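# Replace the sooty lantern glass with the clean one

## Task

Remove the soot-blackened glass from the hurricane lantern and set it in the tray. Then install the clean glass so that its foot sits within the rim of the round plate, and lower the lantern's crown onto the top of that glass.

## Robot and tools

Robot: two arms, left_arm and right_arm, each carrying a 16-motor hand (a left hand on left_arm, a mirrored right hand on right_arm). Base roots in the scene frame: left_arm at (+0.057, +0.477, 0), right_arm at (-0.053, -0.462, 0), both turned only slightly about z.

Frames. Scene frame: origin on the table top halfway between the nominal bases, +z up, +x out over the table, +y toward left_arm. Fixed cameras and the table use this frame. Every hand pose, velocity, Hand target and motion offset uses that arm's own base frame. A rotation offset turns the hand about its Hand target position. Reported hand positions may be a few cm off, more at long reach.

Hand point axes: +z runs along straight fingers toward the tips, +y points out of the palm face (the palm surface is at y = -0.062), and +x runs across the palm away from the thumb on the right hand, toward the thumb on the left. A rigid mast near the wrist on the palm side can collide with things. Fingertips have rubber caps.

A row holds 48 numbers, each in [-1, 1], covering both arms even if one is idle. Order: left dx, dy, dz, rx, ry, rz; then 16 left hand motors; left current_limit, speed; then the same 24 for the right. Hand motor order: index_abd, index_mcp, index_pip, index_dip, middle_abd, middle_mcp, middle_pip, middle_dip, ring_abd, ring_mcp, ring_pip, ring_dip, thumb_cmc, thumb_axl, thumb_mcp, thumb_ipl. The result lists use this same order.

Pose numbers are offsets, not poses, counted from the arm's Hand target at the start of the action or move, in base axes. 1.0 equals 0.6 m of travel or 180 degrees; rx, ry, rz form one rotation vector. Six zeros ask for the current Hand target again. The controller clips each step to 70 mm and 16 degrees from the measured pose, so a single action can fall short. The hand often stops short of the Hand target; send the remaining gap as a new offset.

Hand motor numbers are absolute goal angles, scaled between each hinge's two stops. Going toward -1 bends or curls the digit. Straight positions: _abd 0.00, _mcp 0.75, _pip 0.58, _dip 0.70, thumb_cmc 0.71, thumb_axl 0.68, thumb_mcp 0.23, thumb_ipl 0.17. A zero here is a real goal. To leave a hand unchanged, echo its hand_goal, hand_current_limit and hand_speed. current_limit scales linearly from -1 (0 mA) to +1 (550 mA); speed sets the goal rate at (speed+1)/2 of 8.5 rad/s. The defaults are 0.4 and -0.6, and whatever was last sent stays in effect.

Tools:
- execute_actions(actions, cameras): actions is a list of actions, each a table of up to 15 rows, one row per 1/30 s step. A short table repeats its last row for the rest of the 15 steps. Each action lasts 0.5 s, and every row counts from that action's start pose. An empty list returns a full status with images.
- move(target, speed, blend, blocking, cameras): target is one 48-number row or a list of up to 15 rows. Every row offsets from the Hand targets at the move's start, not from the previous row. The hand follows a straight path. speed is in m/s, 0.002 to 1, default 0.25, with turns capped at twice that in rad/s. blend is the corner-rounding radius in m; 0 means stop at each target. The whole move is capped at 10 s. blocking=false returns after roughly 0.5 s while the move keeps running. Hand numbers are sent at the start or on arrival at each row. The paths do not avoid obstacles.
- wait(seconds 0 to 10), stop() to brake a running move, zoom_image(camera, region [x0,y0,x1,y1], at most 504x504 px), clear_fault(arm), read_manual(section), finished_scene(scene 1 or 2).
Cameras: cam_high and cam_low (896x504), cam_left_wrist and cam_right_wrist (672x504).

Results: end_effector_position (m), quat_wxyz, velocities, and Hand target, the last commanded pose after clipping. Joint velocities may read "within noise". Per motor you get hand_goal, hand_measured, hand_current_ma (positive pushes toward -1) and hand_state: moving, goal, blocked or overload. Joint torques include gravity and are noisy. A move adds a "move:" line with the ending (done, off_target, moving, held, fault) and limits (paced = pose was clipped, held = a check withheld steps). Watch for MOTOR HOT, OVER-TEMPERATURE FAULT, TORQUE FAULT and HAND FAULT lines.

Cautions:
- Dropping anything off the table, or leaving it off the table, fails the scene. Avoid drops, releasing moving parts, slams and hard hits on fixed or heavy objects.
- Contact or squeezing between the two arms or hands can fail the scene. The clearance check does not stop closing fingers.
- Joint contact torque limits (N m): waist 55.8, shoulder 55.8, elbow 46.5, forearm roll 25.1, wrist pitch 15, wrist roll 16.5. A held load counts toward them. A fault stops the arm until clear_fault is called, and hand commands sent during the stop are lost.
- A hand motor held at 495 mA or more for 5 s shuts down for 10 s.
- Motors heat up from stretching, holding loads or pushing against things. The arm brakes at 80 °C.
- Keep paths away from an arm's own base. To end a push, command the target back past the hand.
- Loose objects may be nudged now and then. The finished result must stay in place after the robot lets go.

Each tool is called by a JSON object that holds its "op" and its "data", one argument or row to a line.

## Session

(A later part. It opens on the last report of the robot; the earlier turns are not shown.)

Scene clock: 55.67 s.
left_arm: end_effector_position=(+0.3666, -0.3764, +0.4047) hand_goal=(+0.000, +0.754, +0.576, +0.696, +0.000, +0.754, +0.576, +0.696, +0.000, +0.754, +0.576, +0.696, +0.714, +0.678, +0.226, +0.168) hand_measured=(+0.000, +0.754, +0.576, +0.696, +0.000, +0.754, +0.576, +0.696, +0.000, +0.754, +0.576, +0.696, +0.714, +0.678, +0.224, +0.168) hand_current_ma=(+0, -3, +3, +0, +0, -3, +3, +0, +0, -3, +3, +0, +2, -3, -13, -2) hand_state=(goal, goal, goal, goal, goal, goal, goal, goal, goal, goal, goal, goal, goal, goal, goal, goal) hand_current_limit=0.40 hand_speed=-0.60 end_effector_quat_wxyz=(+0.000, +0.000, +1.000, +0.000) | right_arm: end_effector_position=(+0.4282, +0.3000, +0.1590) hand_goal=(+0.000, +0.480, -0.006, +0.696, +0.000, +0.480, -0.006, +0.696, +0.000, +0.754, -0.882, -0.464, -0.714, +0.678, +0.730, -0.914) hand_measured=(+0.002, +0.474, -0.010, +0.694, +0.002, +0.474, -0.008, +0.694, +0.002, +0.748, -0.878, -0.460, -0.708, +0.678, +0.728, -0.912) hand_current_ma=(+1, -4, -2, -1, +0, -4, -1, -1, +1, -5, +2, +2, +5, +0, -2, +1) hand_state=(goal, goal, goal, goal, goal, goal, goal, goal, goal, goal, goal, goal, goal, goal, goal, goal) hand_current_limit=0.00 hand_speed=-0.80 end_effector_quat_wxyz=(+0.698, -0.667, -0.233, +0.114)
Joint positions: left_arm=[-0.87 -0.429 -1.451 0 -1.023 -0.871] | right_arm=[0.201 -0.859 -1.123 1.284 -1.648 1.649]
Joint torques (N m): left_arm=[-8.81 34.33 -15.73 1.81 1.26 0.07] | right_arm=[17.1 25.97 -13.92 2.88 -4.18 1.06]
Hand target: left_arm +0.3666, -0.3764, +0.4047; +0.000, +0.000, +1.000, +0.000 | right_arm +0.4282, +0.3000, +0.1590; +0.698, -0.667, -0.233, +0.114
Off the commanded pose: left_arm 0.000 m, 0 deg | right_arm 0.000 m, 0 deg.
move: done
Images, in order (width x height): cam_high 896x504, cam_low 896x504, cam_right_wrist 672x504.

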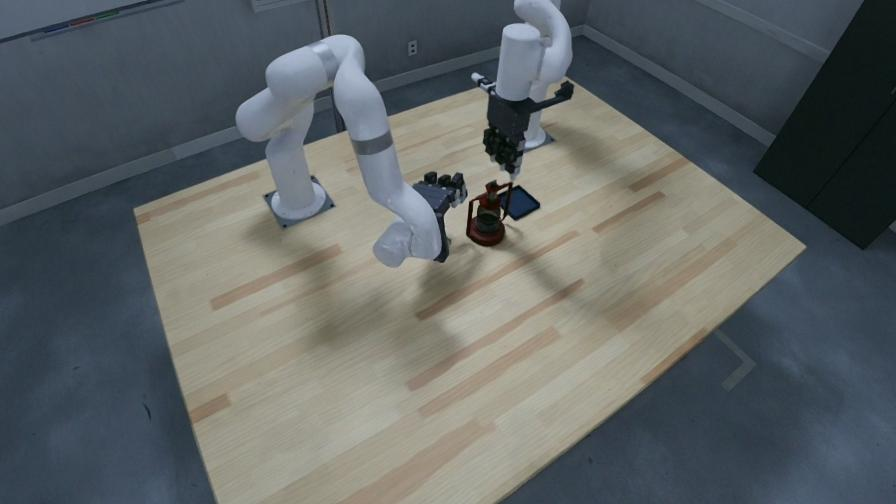

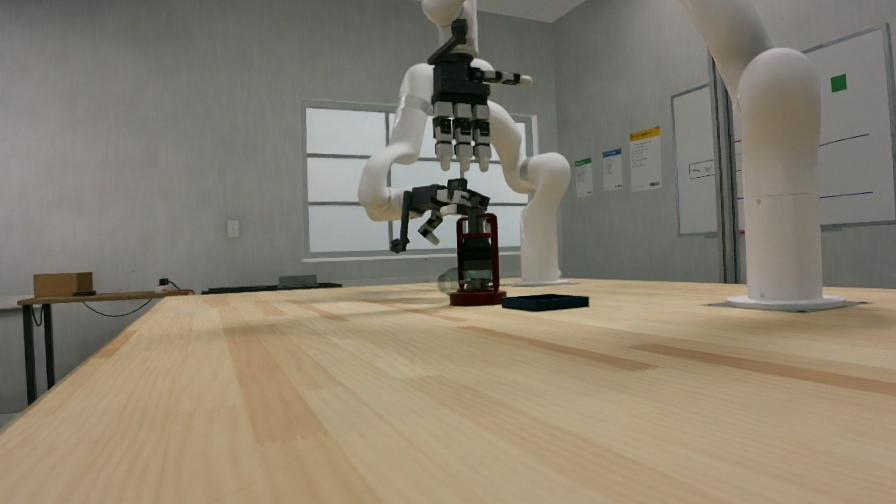

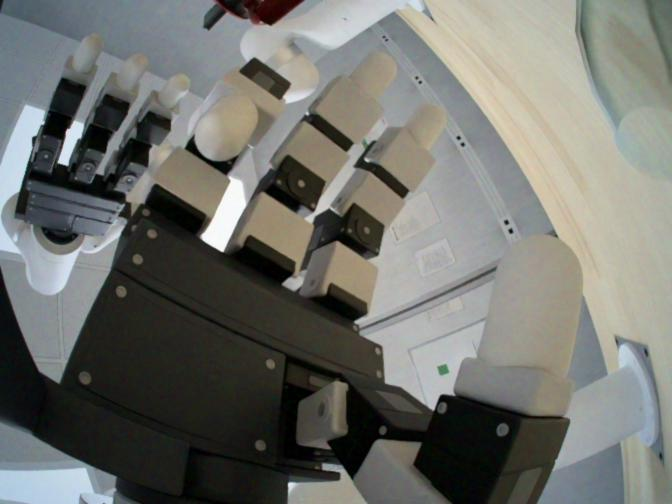

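{"op": "move", "data": {
  "target": [0,0,0,0,0,0,0,0.754,0.576,0.696,0,0.754,0.576,0.696,0,0.754,0.576,0.696,0.714,0.678,0.226,0.168,0.4,-0.6,0,0,-0.15,0,0,0,0,0.479,-0.007,0.696,0,0.479,-0.007,0.696,0,0.754,-0.883,-0.464,-0.714,0.678,0.73,-0.914,0.0,-0.8],
  "speed": 0.12,
  "cameras": ["cam_high","cam_low","cam_right_wrist"]
}}

{"op": "zoom_image", "data": {
  "camera": "cam_low",
  "region": [370, 200, 530, 320]
}}

Scene clock: 57.23 s.
left_arm: end_effector_position=(+0.3666, -0.3764, +0.4047) hand_goal=(+0.000, +0.754, +0.576, +0.696, +0.000, +0.754, +0.576, +0.696, +0.000, +0.754, +0.576, +0.696, +0.714, +0.678, +0.226, +0.168) hand_measured=(+0.000, +0.754, +0.576, +0.696, +0.000, +0.754, +0.576, +0.696, +0.000, +0.754, +0.576, +0.696, +0.714, +0.678, +0.224, +0.168) hand_current_ma=(+0, -3, +3, +0, +0, -3, +3, +0, +0, -3, +3, +0, +2, -3, -13, -2) hand_state=(goal, goal, goal, goal, goal, goal, goal, goal, goal, goal, goal, goal, goal, goal, goal, goal) hand_current_limit=0.40 hand_speed=-0.60 end_effector_quat_wxyz=(+0.000, +0.000, +1.000, +0.000) | right_arm: end_effector_position=(+0.4282, +0.3000, +0.0691) hand_goal=(+0.000, +0.480, -0.006, +0.696, +0.000, +0.480, -0.006, +0.696, +0.000, +0.754, -0.882, -0.464, -0.714, +0.678, +0.730, -0.914) hand_measured=(+0.002, +0.474, -0.010, +0.694, +0.002, +0.474, -0.008, +0.694, +0.002, +0.748, -0.878, -0.460, -0.708, +0.678, +0.728, -0.912) hand_current_ma=(+1, -5, -2, -1, +0, -5, -1, -1, +1, -5, +2, +2, +5, +0, -2, +1) hand_state=(goal, goal, goal, goal, goal, goal, goal, goal, goal, goal, goal, goal, goal, goal, goal, goal) hand_current_limit=0.00 hand_speed=-0.80 end_effector_quat_wxyz=(+0.698, -0.667, -0.233, +0.114)
Joint positions: left_arm=[-0.87 -0.429 -1.451 0 -1.023 -0.871] | right_arm=[0.201 -1.057 -1.206 1.277 -1.615 1.539]
Joint torques (N m): left_arm=[-8.59 34.27 -16.1 1.68 1.16 0.09] | right_arm=[0.61 29.84 -11.42 -2.05 0.41 -1.75]
Hand target: left_arm +0.3666, -0.3764, +0.4047; +0.000, +0.000, +1.000, +0.000 | right_arm +0.4282, +0.3000, +0.0690; +0.698, -0.667, -0.233, +0.114
Off the commanded pose: left_arm 0.000 m, 0 deg | right_arm 0.000 m, 0 deg.
move: done
Images, in order (width x height): cam_high 896x504, cam_low 896x504, cam_right_wrist 672x504.

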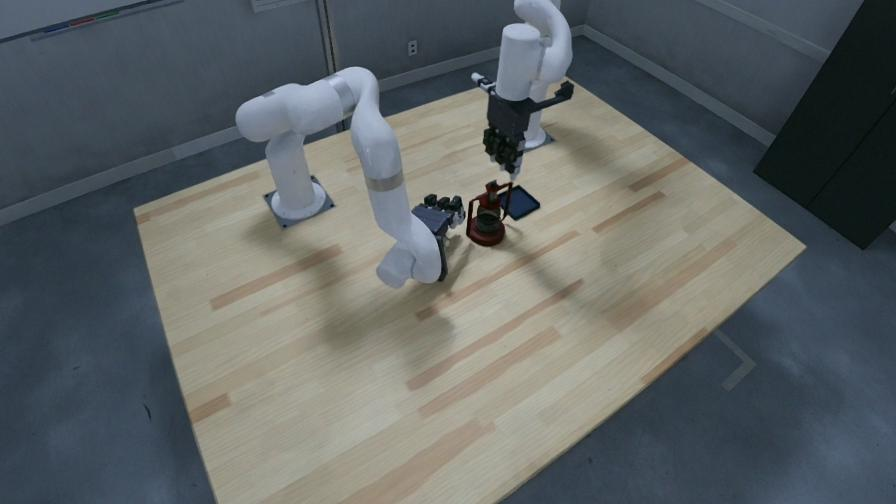

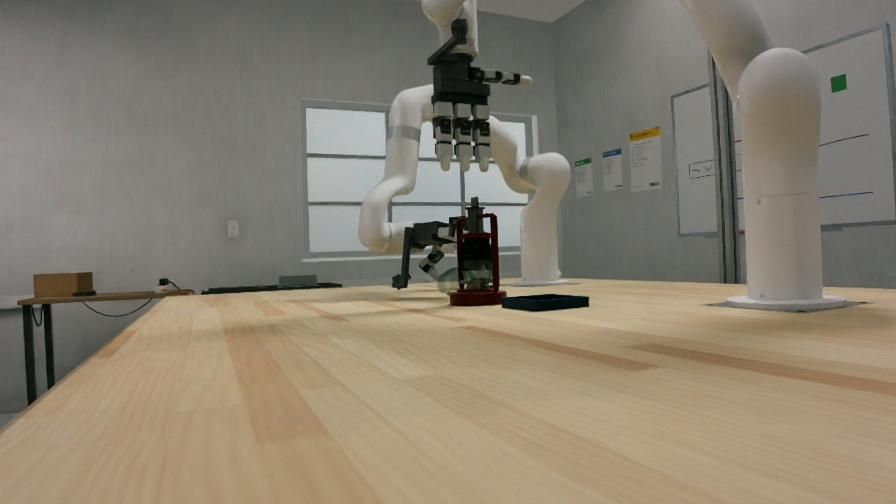

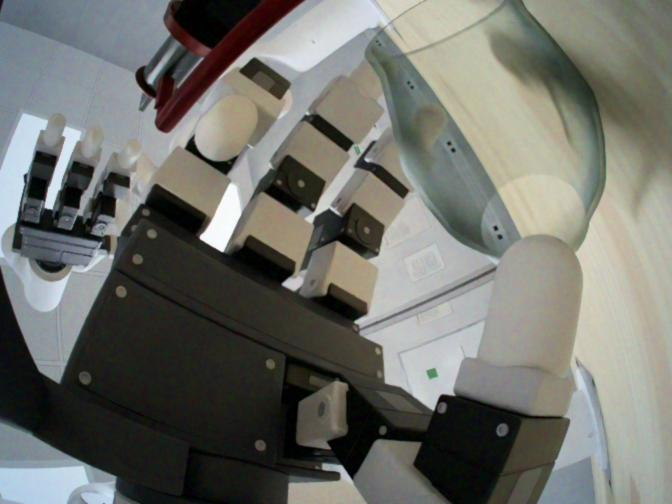

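Scaled by 3.150 from the camera's 896x504 image, which has a finer 1280x720 frame.

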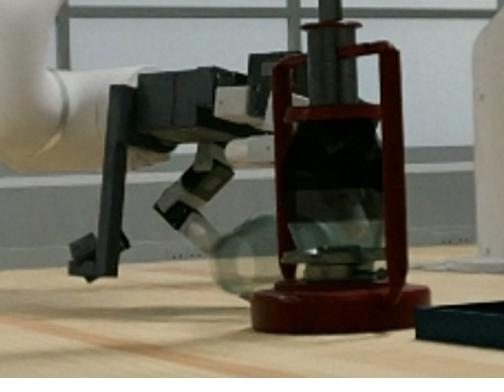

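{"op": "move", "data": {
  "target": [
    [0,0,0,0,0,0,0,0.754,0.576,0.696,0,0.754,0.576,0.696,0,0.754,0.576,0.696,0.714,0.678,0.226,0.168,0.4,-0.6,0,0,0,0,0,0,0,0.36,-0.08,0.696,0,0.36,-0.08,0.696,0,0.754,-0.883,-0.464,-0.714,0.678,0.73,-0.914,0.0,-0.8],
    [0,0,0,0,0,0,0,0.754,0.576,0.696,0,0.754,0.576,0.696,0,0.754,0.576,0.696,0.714,0.678,0.226,0.168,0.4,-0.6,0,0,0,0,0,0,0,0.205,-0.27,0.623,0,0.205,-0.27,0.623,0,0.754,-0.883,-0.464,-0.714,0.678,0.315,-0.589,0.0,-0.93]
  ],
  "speed": 0.12,
  "cameras": ["cam_low","cam_right_wrist"]
}}

{"op": "zoom_image", "data": {
  "camera": "cam_low",
  "region": [370, 200, 530, 320]
}}

Scene clock: 59.97 s.
left_arm: end_effector_position=(+0.3666, -0.3764, +0.4047) hand_goal=(+0.000, +0.754, +0.576, +0.696, +0.000, +0.754, +0.576, +0.696, +0.000, +0.754, +0.576, +0.696, +0.714, +0.678, +0.226, +0.168) hand_measured=(+0.000, +0.754, +0.576, +0.696, +0.000, +0.754, +0.576, +0.696, +0.000, +0.754, +0.576, +0.696, +0.714, +0.678, +0.224, +0.168) hand_current_ma=(+0, -3, +3, +0, +0, -3, +3, +0, +0, -3, +3, +0, +2, -3, -13, -2) hand_state=(goal, goal, goal, goal, goal, goal, goal, goal, goal, goal, goal, goal, goal, goal, goal, goal) hand_current_limit=0.40 hand_speed=-0.60 end_effector_quat_wxyz=(+0.000, +0.000, +1.000, +0.000) | right_arm: end_effector_position=(+0.4282, +0.3000, +0.0690) hand_goal=(+0.000, +0.206, -0.270, +0.624, +0.000, +0.206, -0.270, +0.624, +0.000, +0.754, -0.882, -0.464, -0.714, +0.678, +0.316, -0.588) hand_measured=(+0.004, +0.240, -0.222, +0.632, +0.000, +0.234, -0.232, +0.636, +0.002, +0.748, -0.878, -0.460, -0.734, +0.674, +0.510, -0.594) hand_current_ma=(+2, +58, +91, +7, +0, +46, +66, +13, +1, -5, +2, +2, -27, -2, +275, -8) hand_state=(goal, blocked, blocked, goal, goal, blocked, blocked, goal, goal, goal, goal, goal, blocked, goal, blocked, goal) hand_current_limit=0.00 hand_speed=-0.93 end_effector_quat_wxyz=(+0.698, -0.667, -0.233, +0.114)
Joint positions: left_arm=[-0.87 -0.429 -1.451 0 -1.023 -0.871] | right_arm=[0.201 -1.057 -1.206 1.277 -1.615 1.539]
Joint torques (N m): left_arm=[-8.47 34.51 -16.04 1.75 1.28 0.09] | right_arm=[-1.37 27.21 -9.94 -1.52 -0.76 -1.52]
Hand target: left_arm +0.3666, -0.3764, +0.4047; +0.000, +0.000, +1.000, +0.000 | right_arm +0.4282, +0.3000, +0.0690; +0.698, -0.667, -0.233, +0.114
Off the commanded pose: left_arm 0.000 m, 0 deg | right_arm 0.000 m, 0 deg.
move: done
Images, in order (width x height): cam_low 896x504, cam_right_wrist 672x504.

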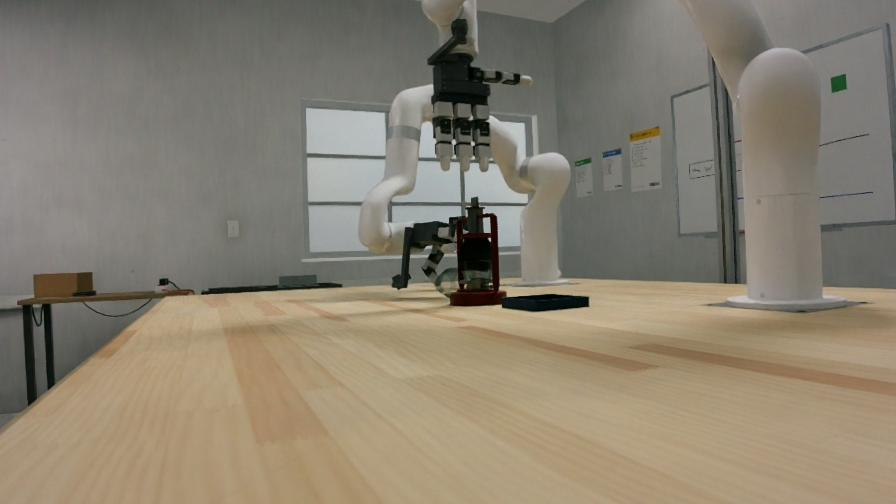

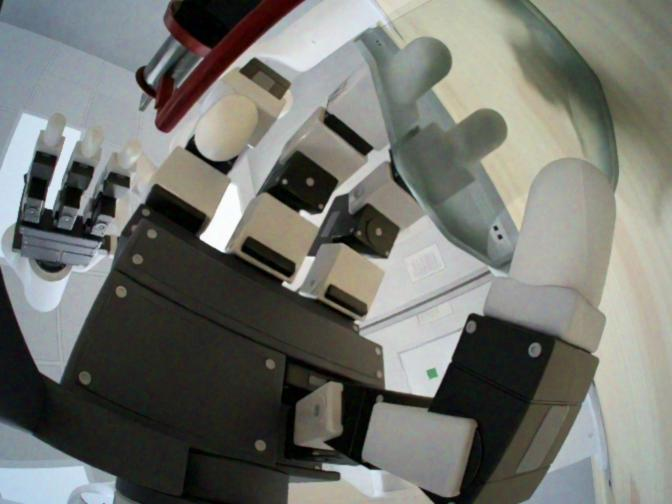

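Scaled by 3.150 from the camera's 896x504 image, which has a finer 1280x720 frame.

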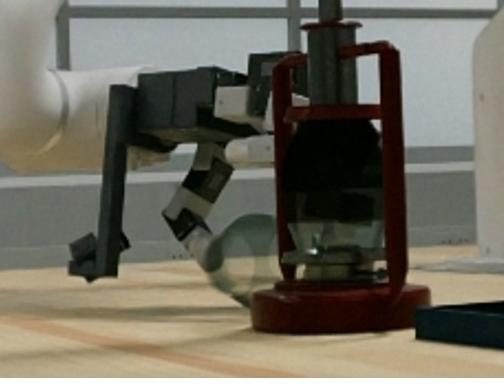

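{"op": "move", "data": {
  "target": [
    [0,0,0,0,0,0,0,0.754,0.576,0.696,0,0.754,0.576,0.696,0,0.754,0.576,0.696,0.714,0.678,0.226,0.168,0.4,-0.6,0,0,0,0,0,0,0,0.16,-0.33,0.6,0,0.16,-0.33,0.6,0,0.754,-0.883,-0.464,-0.714,0.678,0.315,-0.589,0.15,-0.93],
    [0,0,0,0,0,0,0,0.754,0.576,0.696,0,0.754,0.576,0.696,0,0.754,0.576,0.696,0.714,0.678,0.226,0.168,0.4,-0.6,0,0,0.05,0,0,0,0,0.16,-0.33,0.6,0,0.16,-0.33,0.6,0,0.754,-0.883,-0.464,-0.714,0.678,0.315,-0.589,0.15,-0.93]
  ],
  "speed": 0.06,
  "cameras": ["cam_low","cam_right_wrist"]
}}

{"op": "zoom_image", "data": {
  "camera": "cam_low",
  "region": [370, 200, 530, 320]
}}

Scene clock: 61.53 s.
left_arm: end_effector_position=(+0.3666, -0.3764, +0.4047) hand_goal=(+0.000, +0.754, +0.576, +0.696, +0.000, +0.754, +0.576, +0.696, +0.000, +0.754, +0.576, +0.696, +0.714, +0.678, +0.226, +0.168) hand_measured=(+0.000, +0.754, +0.576, +0.696, +0.000, +0.754, +0.576, +0.696, +0.000, +0.754, +0.576, +0.696, +0.714, +0.678, +0.224, +0.168) hand_current_ma=(+0, -3, +3, +0, +0, -3, +3, +0, +0, -3, +3, +0, +2, -3, -13, -2) hand_state=(goal, goal, goal, goal, goal, goal, goal, goal, goal, goal, goal, goal, goal, goal, goal, goal) hand_current_limit=0.40 hand_speed=-0.60 end_effector_quat_wxyz=(+0.000, +0.000, +1.000, +0.000) | right_arm: end_effector_position=(+0.4282, +0.3000, +0.0990) hand_goal=(+0.000, +0.160, -0.330, +0.600, +0.000, +0.160, -0.330, +0.600, +0.000, +0.754, -0.882, -0.464, -0.714, +0.678, +0.316, -0.588) hand_measured=(+0.004, +0.236, -0.244, +0.628, +0.000, +0.230, -0.256, +0.634, +0.002, +0.748, -0.878, -0.460, -0.724, +0.674, +0.510, -0.558) hand_current_ma=(+3, +203, +218, +44, +0, +177, +177, +53, +1, -5, +2, +2, -9, -3, +316, +72) hand_state=(goal, blocked, blocked, blocked, goal, blocked, blocked, blocked, goal, goal, goal, goal, goal, goal, blocked, blocked) hand_current_limit=0.15 hand_speed=-0.93 end_effector_quat_wxyz=(+0.698, -0.667, -0.233, +0.114)
Joint positions: left_arm=[-0.87 -0.429 -1.451 0 -1.023 -0.871] | right_arm=[0.201 -0.99 -1.173 1.279 -1.625 1.572]
Joint torques (N m): left_arm=[-8.69 34.02 -15.96 1.97 1.28 0.08] | right_arm=[1.77 58.09 -7 3.48 -4.88 1.73]
Hand target: left_arm +0.3666, -0.3764, +0.4047; +0.000, +0.000, +1.000, +0.000 | right_arm +0.4282, +0.3000, +0.0990; +0.698, -0.667, -0.233, +0.114
Off the commanded pose: left_arm 0.000 m, 0 deg | right_arm 0.000 m, 0 deg.
move: done
Images, in order (width x height): cam_low 896x504, cam_right_wrist 672x504.

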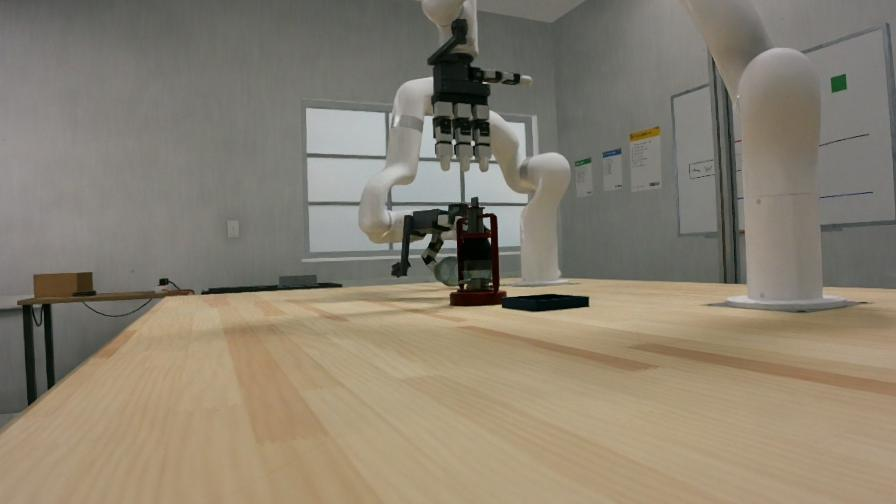

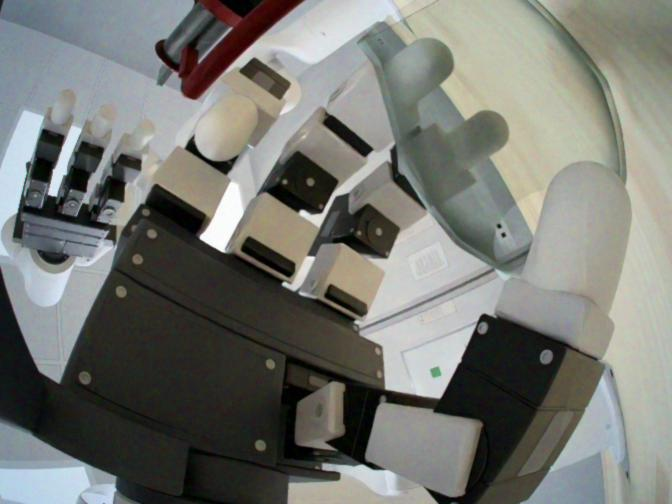

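Scaled by 3.150 from the camera's 896x504 image, which has a finer 1280x720 frame.

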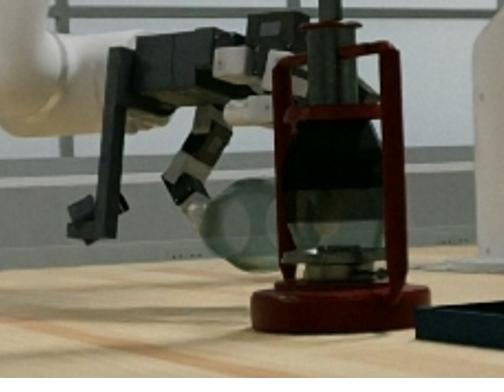

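{"op": "move", "data": {
  "target": [
    [0,0,0,0,0,0,0,0.754,0.576,0.696,0,0.754,0.576,0.696,0,0.754,0.576,0.696,0.714,0.678,0.226,0.168,0.4,-0.6,0.05,-0.07,0.12,0,0,0,0,0.16,-0.33,0.6,0,0.16,-0.33,0.6,0,0.754,-0.883,-0.464,-0.714,0.678,0.315,-0.589,0.15,-0.93],
    [0,0,0,0,0,0,0,0.754,0.576,0.696,0,0.754,0.576,0.696,0,0.754,0.576,0.696,0.714,0.678,0.226,0.168,0.4,-0.6,0.1502,-0.0718,0.04,0.2174,-0.4004,0,0,0.16,-0.33,0.6,0,0.16,-0.33,0.6,0,0.754,-0.883,-0.464,-0.714,0.678,0.315,-0.589,0.15,-0.93]
  ],
  "speed": 0.2,
  "blend": 0.03,
  "cameras": ["cam_high","cam_low","cam_right_wrist"]
}}

{"op": "zoom_image", "data": {
  "camera": "cam_high",
  "region": [380, 170, 500, 290]
}}

{"op": "zoom_image", "data": {
  "camera": "cam_low",
  "region": [340, 200, 500, 320]
}}

Scene clock: 69.20 s.
left_arm: end_effector_position=(+0.3666, -0.3764, +0.4047) hand_goal=(+0.000, +0.754, +0.576, +0.696, +0.000, +0.754, +0.576, +0.696, +0.000, +0.754, +0.576, +0.696, +0.714, +0.678, +0.226, +0.168) hand_measured=(+0.000, +0.754, +0.576, +0.696, +0.000, +0.754, +0.576, +0.696, +0.000, +0.754, +0.576, +0.696, +0.714, +0.678, +0.224, +0.168) hand_current_ma=(+0, -3, +3, +0, +0, -3, +3, +0, +0, -3, +3, +0, +2, -3, -13, -2) hand_state=(goal, goal, goal, goal, goal, goal, goal, goal, goal, goal, goal, goal, goal, goal, goal, goal) hand_current_limit=0.40 hand_speed=-0.60 end_effector_quat_wxyz=(+0.000, +0.000, +1.000, +0.000) | right_arm: end_effector_position=(+0.5183, +0.2569, +0.1230) hand_goal=(+0.000, +0.160, -0.330, +0.600, +0.000, +0.160, -0.330, +0.600, +0.000, +0.754, -0.882, -0.464, -0.714, +0.678, +0.316, -0.588) hand_measured=(+0.008, +0.236, -0.244, +0.628, +0.004, +0.230, -0.260, +0.634, +0.002, +0.752, -0.880, -0.462, -0.712, +0.674, +0.510, -0.556) hand_current_ma=(+6, +203, +218, +44, +2, +174, +164, +53, +1, -1, +2, +1, +1, -3, +316, +76) hand_state=(goal, blocked, blocked, blocked, goal, blocked, blocked, blocked, goal, goal, goal, goal, goal, goal, blocked, blocked) hand_current_limit=0.15 hand_speed=-0.93 end_effector_quat_wxyz=(+0.601, -0.351, -0.614, -0.372)
Joint positions: left_arm=[-0.87 -0.429 -1.451 0 -1.023 -0.871] | right_arm=[0.041 -1.085 -1.215 1.117 -1.627 0.081]
Joint torques (N m): left_arm=[-8.72 34.52 -16.13 1.7 1.18 0.05] | right_arm=[-18.82 27.96 -12.24 -2.2 -0.1 -1.97]
Hand target: left_arm +0.3666, -0.3764, +0.4047; +0.000, +0.000, +1.000, +0.000 | right_arm +0.5183, +0.2569, +0.1230; +0.601, -0.351, -0.614, -0.372
Off the commanded pose: left_arm 0.000 m, 0 deg | right_arm 0.000 m, 0 deg.
move: done
Images, in order (width x height): cam_high 896x504, cam_low 896x504, cam_right_wrist 672x504.

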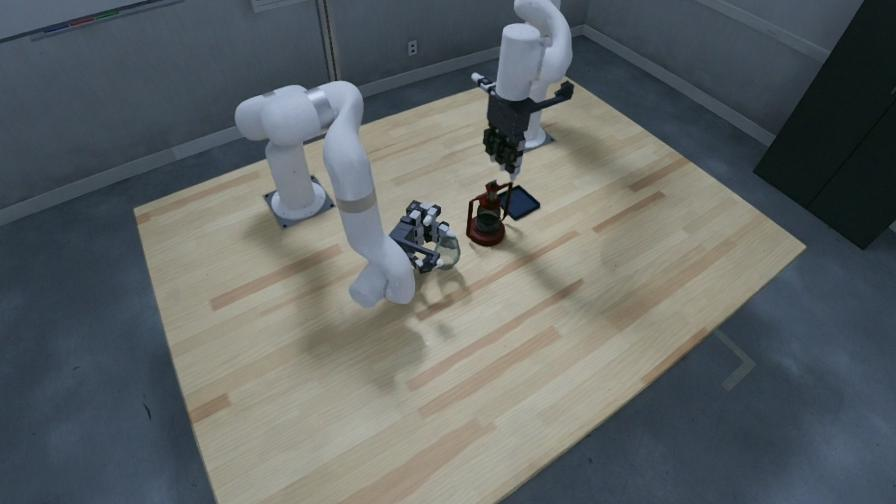

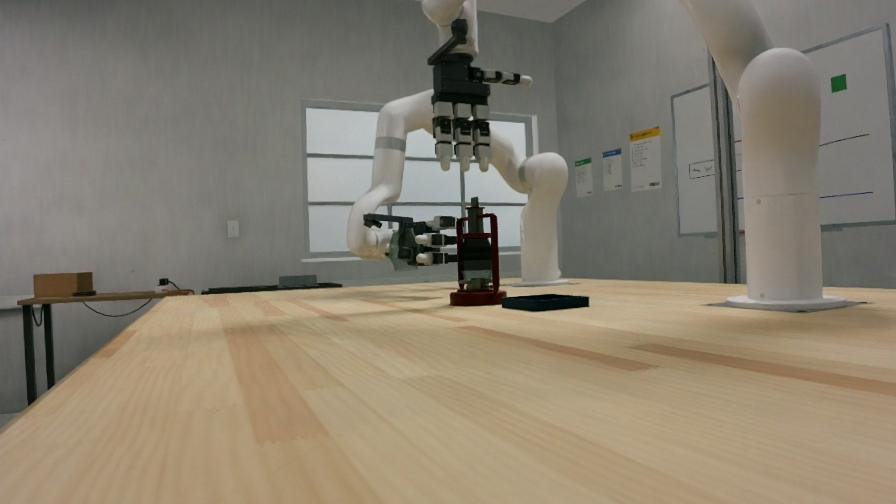

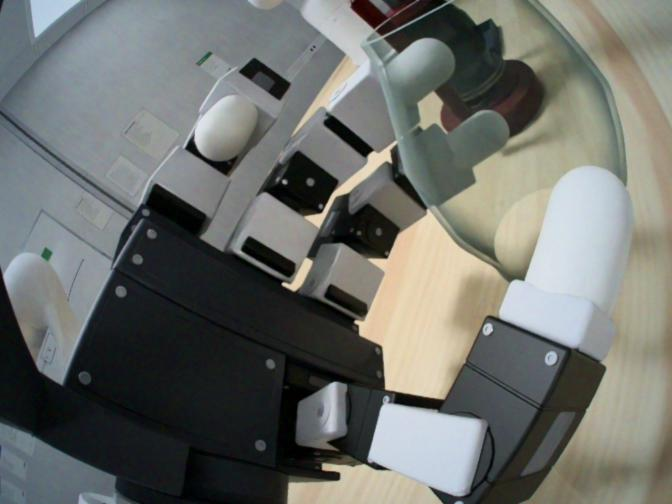

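Scaled by 4.200 from the camera's 896x504 image, which has a finer 1280x720 frame.

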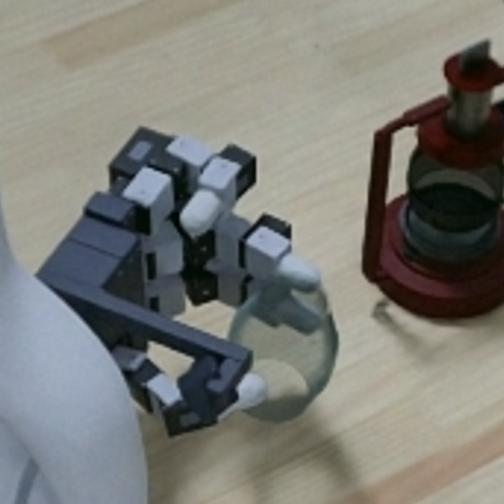

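Scaled by 3.150 from the camera's 896x504 image, which has a finer 1280x720 frame.

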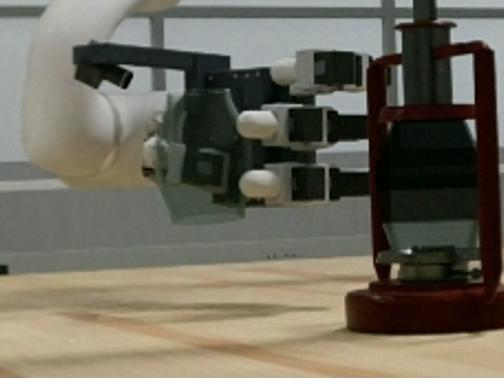

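{"op": "move", "data": {
  "target": [0,0,0,0,0,0,0,0.754,0.576,0.696,0,0.754,0.576,0.696,0,0.754,0.576,0.696,0.714,0.678,0.226,0.168,0.4,-0.6,0,0,-0.095,0,0,0,0,0.16,-0.33,0.6,0,0.16,-0.33,0.6,0,0.754,-0.883,-0.464,-0.714,0.678,0.315,-0.589,0.15,-0.93],
  "speed": 0.1,
  "cameras": ["cam_high","cam_low","cam_right_wrist"]
}}

{"op": "zoom_image", "data": {
  "camera": "cam_low",
  "region": [340, 200, 500, 320]
}}

Scene clock: 70.33 s.
left_arm: end_effector_position=(+0.3666, -0.3764, +0.4047) hand_goal=(+0.000, +0.754, +0.576, +0.696, +0.000, +0.754, +0.576, +0.696, +0.000, +0.754, +0.576, +0.696, +0.714, +0.678, +0.226, +0.168) hand_measured=(+0.000, +0.754, +0.576, +0.696, +0.000, +0.754, +0.576, +0.696, +0.000, +0.754, +0.576, +0.696, +0.714, +0.678, +0.224, +0.168) hand_current_ma=(+0, -3, +3, +0, +0, -3, +3, +0, +0, -3, +3, +0, +2, -3, -13, -2) hand_state=(goal, goal, goal, goal, goal, goal, goal, goal, goal, goal, goal, goal, goal, goal, goal, goal) hand_current_limit=0.40 hand_speed=-0.60 end_effector_quat_wxyz=(+0.000, +0.000, +1.000, +0.000) | right_arm: end_effector_position=(+0.5183, +0.2569, +0.0661) hand_goal=(+0.000, +0.160, -0.330, +0.600, +0.000, +0.160, -0.330, +0.600, +0.000, +0.754, -0.882, -0.464, -0.714, +0.678, +0.316, -0.588) hand_measured=(+0.008, +0.236, -0.244, +0.628, +0.006, +0.230, -0.260, +0.634, +0.002, +0.752, -0.880, -0.462, -0.710, +0.674, +0.510, -0.556) hand_current_ma=(+6, +203, +218, +44, +3, +174, +163, +53, +1, -1, +2, +1, +2, -3, +316, +76) hand_state=(goal, blocked, blocked, blocked, goal, blocked, blocked, blocked, goal, goal, goal, goal, goal, goal, blocked, blocked) hand_current_limit=0.15 hand_speed=-0.93 end_effector_quat_wxyz=(+0.601, -0.351, -0.614, -0.372)
Joint positions: left_arm=[-0.87 -0.429 -1.451 0 -1.023 -0.871] | right_arm=[0.041 -1.218 -1.295 1.115 -1.605 0.035]
Joint torques (N m): left_arm=[-8.84 34.04 -16.08 1.99 1.2 0.02] | right_arm=[-9.97 29.78 -11.98 -2.3 0.05 -1.88]
Hand target: left_arm +0.3666, -0.3764, +0.4047; +0.000, +0.000, +1.000, +0.000 | right_arm +0.5183, +0.2569, +0.0660; +0.601, -0.351, -0.614, -0.372
Off the commanded pose: left_arm 0.000 m, 0 deg | right_arm 0.000 m, 0 deg.
move: done
Images, in order (width x height): cam_high 896x504, cam_low 896x504, cam_right_wrist 672x504.

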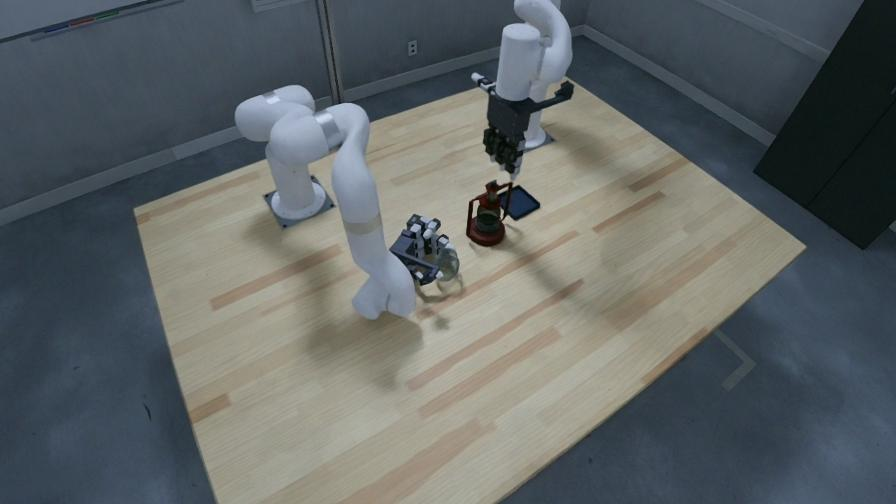

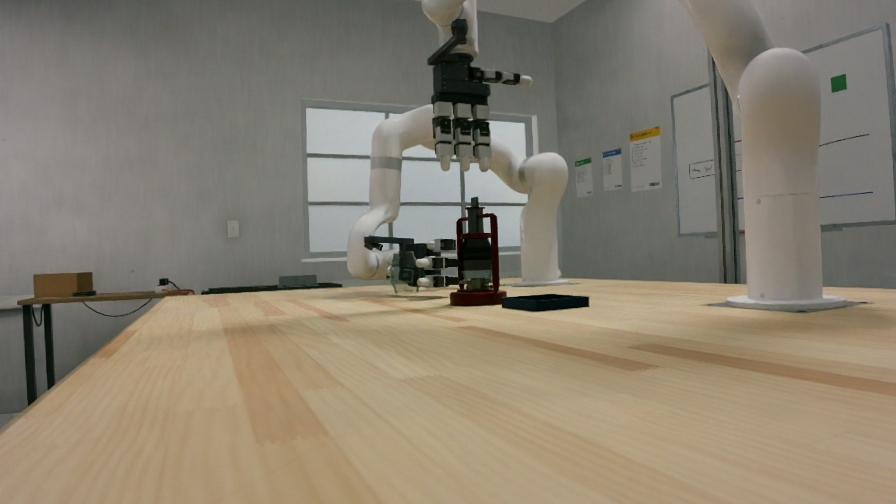

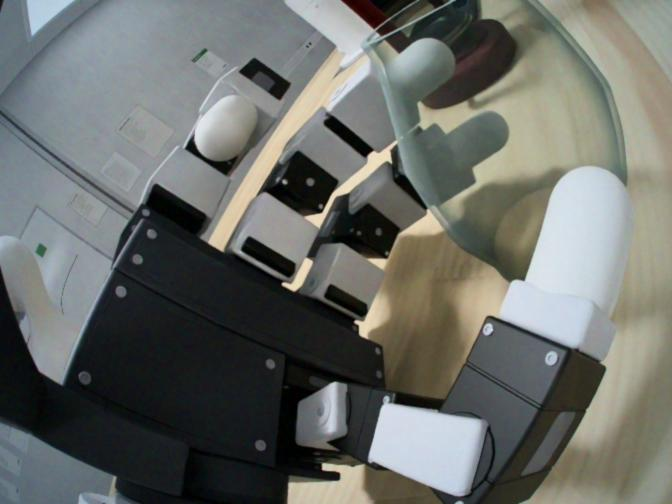

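Scaled by 3.150 from the camera's 896x504 image, which has a finer 1280x720 frame.

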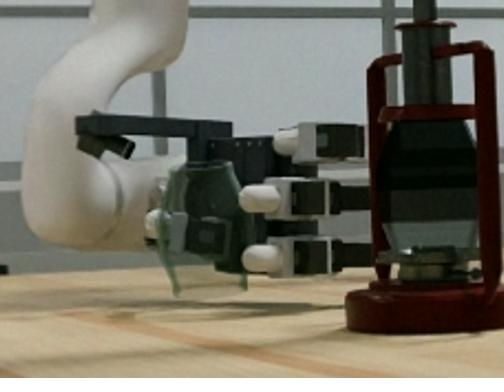

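{"op": "move", "data": {
  "target": [0,0,0,0,0,0,0,0.754,0.576,0.696,0,0.754,0.576,0.696,0,0.754,0.576,0.696,0.714,0.678,0.226,0.168,0.4,-0.6,0,0,-0.0133,0,0,0,0,0.16,-0.33,0.6,0,0.16,-0.33,0.6,0,0.754,-0.883,-0.464,-0.714,0.678,0.315,-0.589,0.15,-0.93],
  "speed": 0.04,
  "cameras": ["cam_high","cam_low","cam_right_wrist"]
}}

{"op": "zoom_image", "data": {
  "camera": "cam_low",
  "region": [360, 220, 460, 320]
}}

{"op": "zoom_image", "data": {
  "camera": "cam_high",
  "region": [400, 200, 500, 300]
}}

Scene clock: 71.27 s.
left_arm: end_effector_position=(+0.3666, -0.3764, +0.4047) hand_goal=(+0.000, +0.754, +0.576, +0.696, +0.000, +0.754, +0.576, +0.696, +0.000, +0.754, +0.576, +0.696, +0.714, +0.678, +0.226, +0.168) hand_measured=(+0.000, +0.754, +0.576, +0.696, +0.000, +0.754, +0.576, +0.696, +0.000, +0.754, +0.576, +0.696, +0.714, +0.678, +0.224, +0.168) hand_current_ma=(+0, -3, +3, +0, +0, -3, +3, +0, +0, -3, +3, +0, +2, -3, -13, -2) hand_state=(goal, goal, goal, goal, goal, goal, goal, goal, goal, goal, goal, goal, goal, goal, goal, goal) hand_current_limit=0.40 hand_speed=-0.60 end_effector_quat_wxyz=(+0.000, +0.000, +1.000, +0.000) | right_arm: end_effector_position=(+0.5183, +0.2569, +0.0581) hand_goal=(+0.000, +0.160, -0.330, +0.600, +0.000, +0.160, -0.330, +0.600, +0.000, +0.754, -0.882, -0.464, -0.714, +0.678, +0.316, -0.588) hand_measured=(+0.008, +0.236, -0.244, +0.628, +0.006, +0.230, -0.260, +0.634, +0.002, +0.752, -0.880, -0.462, -0.710, +0.674, +0.510, -0.556) hand_current_ma=(+6, +203, +218, +44, +3, +174, +163, +53, +1, -1, +2, +1, +2, -3, +316, +76) hand_state=(goal, blocked, blocked, blocked, goal, blocked, blocked, blocked, goal, goal, goal, goal, goal, goal, blocked, blocked) hand_current_limit=0.15 hand_speed=-0.93 end_effector_quat_wxyz=(+0.601, -0.351, -0.614, -0.372)
Joint positions: left_arm=[-0.87 -0.429 -1.451 0 -1.023 -0.871] | right_arm=[0.041 -1.236 -1.308 1.115 -1.602 0.029]
Joint torques (N m): left_arm=[-8.14 33.6 -16.23 1.75 1.21 0.13] | right_arm=[8.62 30.06 -11.73 -2.57 -0.15 -1.97]
Hand target: left_arm +0.3666, -0.3764, +0.4047; +0.000, +0.000, +1.000, +0.000 | right_arm +0.5183, +0.2569, +0.0581; +0.601, -0.351, -0.614, -0.372
Off the commanded pose: left_arm 0.000 m, 0 deg | right_arm 0.000 m, 0 deg.
move: done
Images, in order (width x height): cam_high 896x504, cam_low 896x504, cam_right_wrist 672x504.

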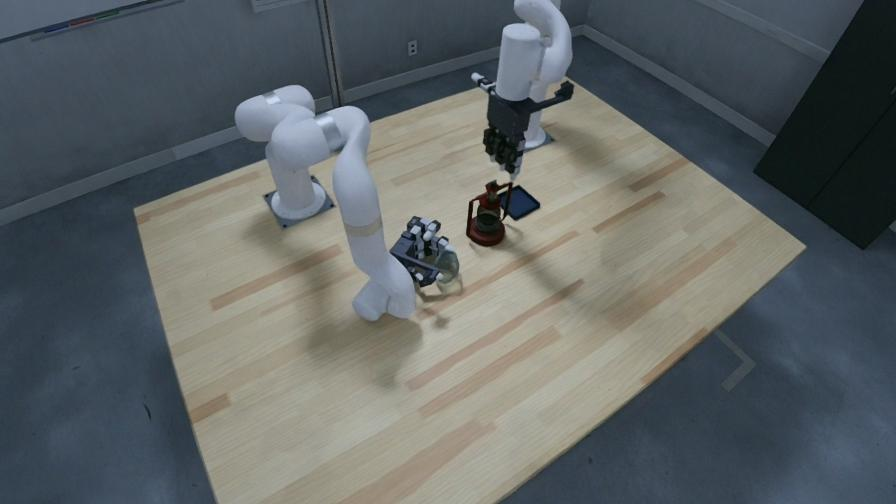

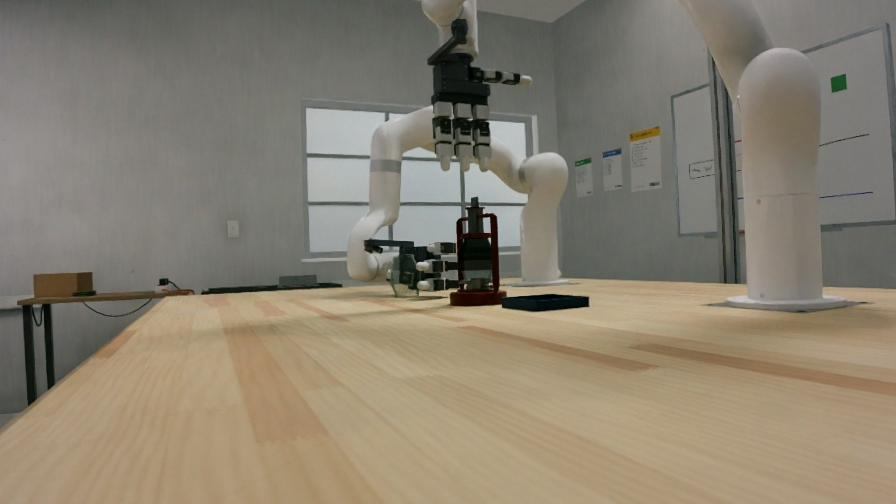

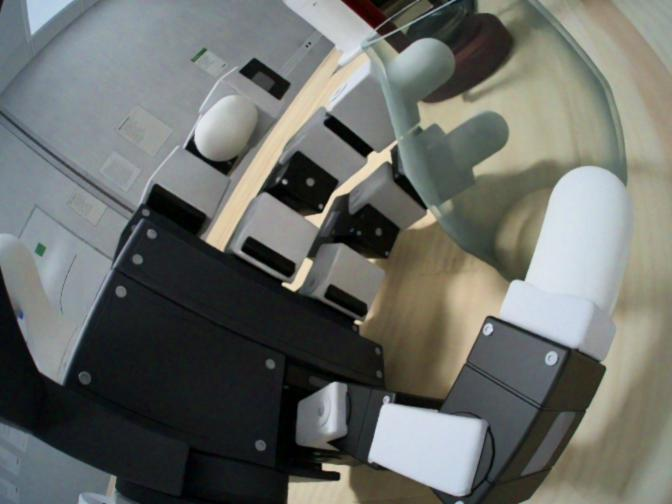

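Scaled by 5.040 from the camera's 896x504 image, which has a finer 1280x720 frame.

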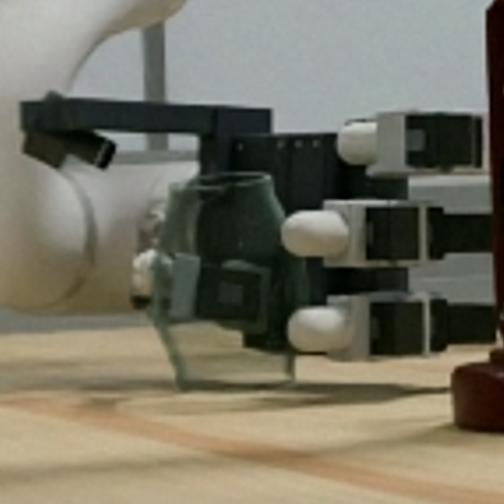

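Scaled by 5.040 from the camera's 896x504 image, which has a finer 1280x720 frame.

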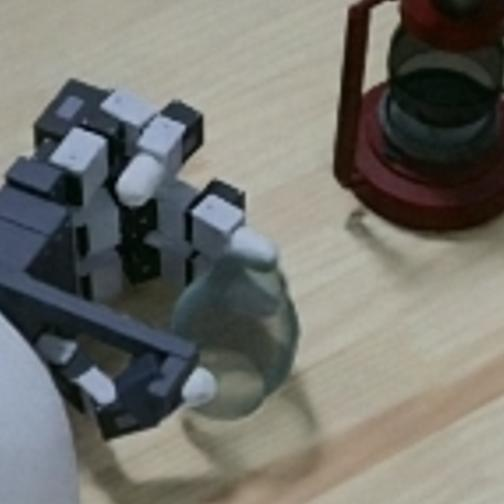

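{"op": "move", "data": {
  "target": [0,0,0,0,0,0,0,0.754,0.576,0.696,0,0.754,0.576,0.696,0,0.754,0.576,0.696,0.714,0.678,0.226,0.168,0.4,-0.6,0,0,-0.006,0,0,0,0,0.16,-0.33,0.6,0,0.16,-0.33,0.6,0,0.754,-0.883,-0.464,-0.714,0.678,0.315,-0.589,0.0,-0.93],
  "speed": 0.02,
  "cameras": ["cam_high","cam_low","cam_right_wrist"]
}}

{"op": "zoom_image", "data": {
  "camera": "cam_low",
  "region": [360, 220, 460, 320]
}}

{"op": "zoom_image", "data": {
  "camera": "cam_high",
  "region": [400, 200, 500, 300]
}}

Scene clock: 72.13 s.
left_arm: end_effector_position=(+0.3666, -0.3764, +0.4047) hand_goal=(+0.000, +0.754, +0.576, +0.696, +0.000, +0.754, +0.576, +0.696, +0.000, +0.754, +0.576, +0.696, +0.714, +0.678, +0.226, +0.168) hand_measured=(+0.000, +0.754, +0.576, +0.696, +0.000, +0.754, +0.576, +0.696, +0.000, +0.754, +0.576, +0.696, +0.714, +0.678, +0.224, +0.168) hand_current_ma=(+0, -3, +3, +0, +0, -3, +3, +0, +0, -3, +3, +0, +2, -3, -13, -2) hand_state=(goal, goal, goal, goal, goal, goal, goal, goal, goal, goal, goal, goal, goal, goal, goal, goal) hand_current_limit=0.40 hand_speed=-0.60 end_effector_quat_wxyz=(+0.000, +0.000, +1.000, +0.000) | right_arm: end_effector_position=(+0.5183, +0.2569, +0.0545) hand_goal=(+0.000, +0.160, -0.330, +0.600, +0.000, +0.160, -0.330, +0.600, +0.000, +0.754, -0.882, -0.464, -0.714, +0.678, +0.316, -0.588) hand_measured=(+0.008, +0.236, -0.244, +0.628, +0.006, +0.230, -0.260, +0.634, +0.002, +0.752, -0.880, -0.462, -0.710, +0.674, +0.510, -0.556) hand_current_ma=(+6, +203, +218, +44, +3, +174, +163, +53, +1, -1, +2, +1, +2, -3, +275, +76) hand_state=(goal, blocked, blocked, blocked, goal, blocked, blocked, blocked, goal, goal, goal, goal, goal, goal, blocked, blocked) hand_current_limit=0.00 hand_speed=-0.93 end_effector_quat_wxyz=(+0.601, -0.351, -0.614, -0.372)
Joint positions: left_arm=[-0.87 -0.429 -1.451 0 -1.023 -0.871] | right_arm=[0.041 -1.245 -1.314 1.115 -1.601 0.027]
Joint torques (N m): left_arm=[-8.89 35.09 -16.17 1.78 1.2 0.09] | right_arm=[15.7 29.45 -11.59 -2.41 -0.18 -1.89]
Hand target: left_arm +0.3666, -0.3764, +0.4047; +0.000, +0.000, +1.000, +0.000 | right_arm +0.5183, +0.2569, +0.0545; +0.601, -0.351, -0.614, -0.372
Off the commanded pose: left_arm 0.000 m, 0 deg | right_arm 0.000 m, 0 deg.
move: done
Images, in order (width x height): cam_high 896x504, cam_low 896x504, cam_right_wrist 672x504.

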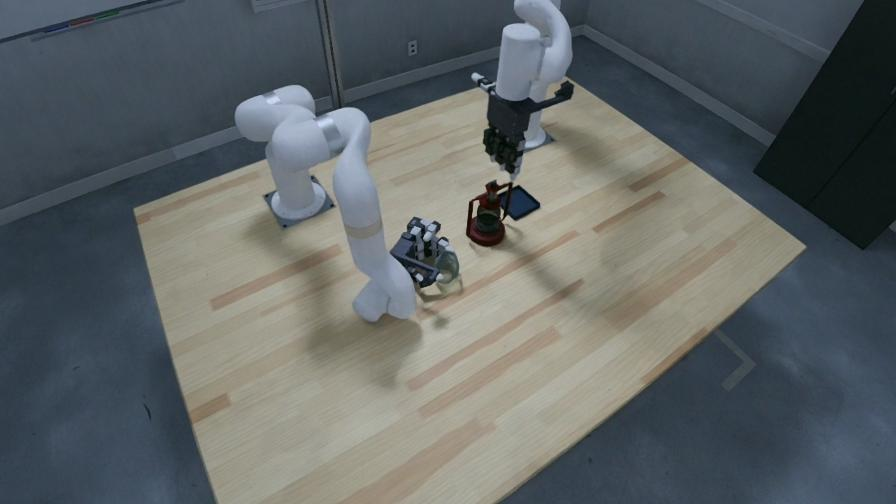

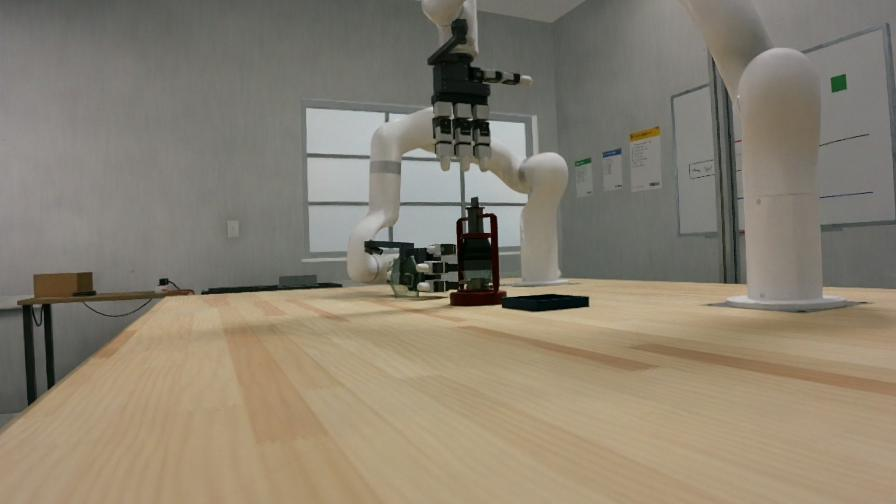

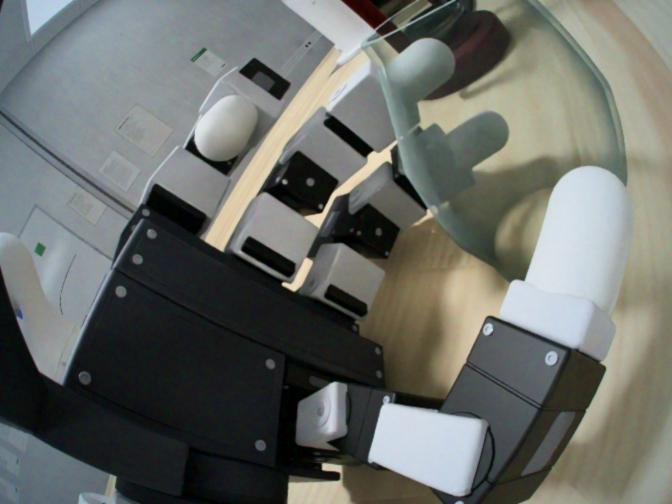

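Scaled by 5.040 from the camera's 896x504 image, which has a finer 1280x720 frame.

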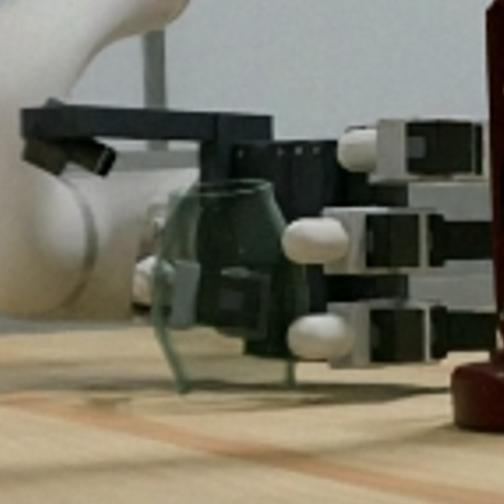

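Scaled by 5.040 from the camera's 896x504 image, which has a finer 1280x720 frame.

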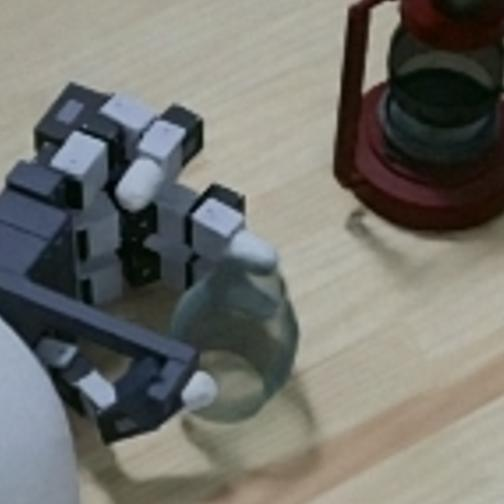

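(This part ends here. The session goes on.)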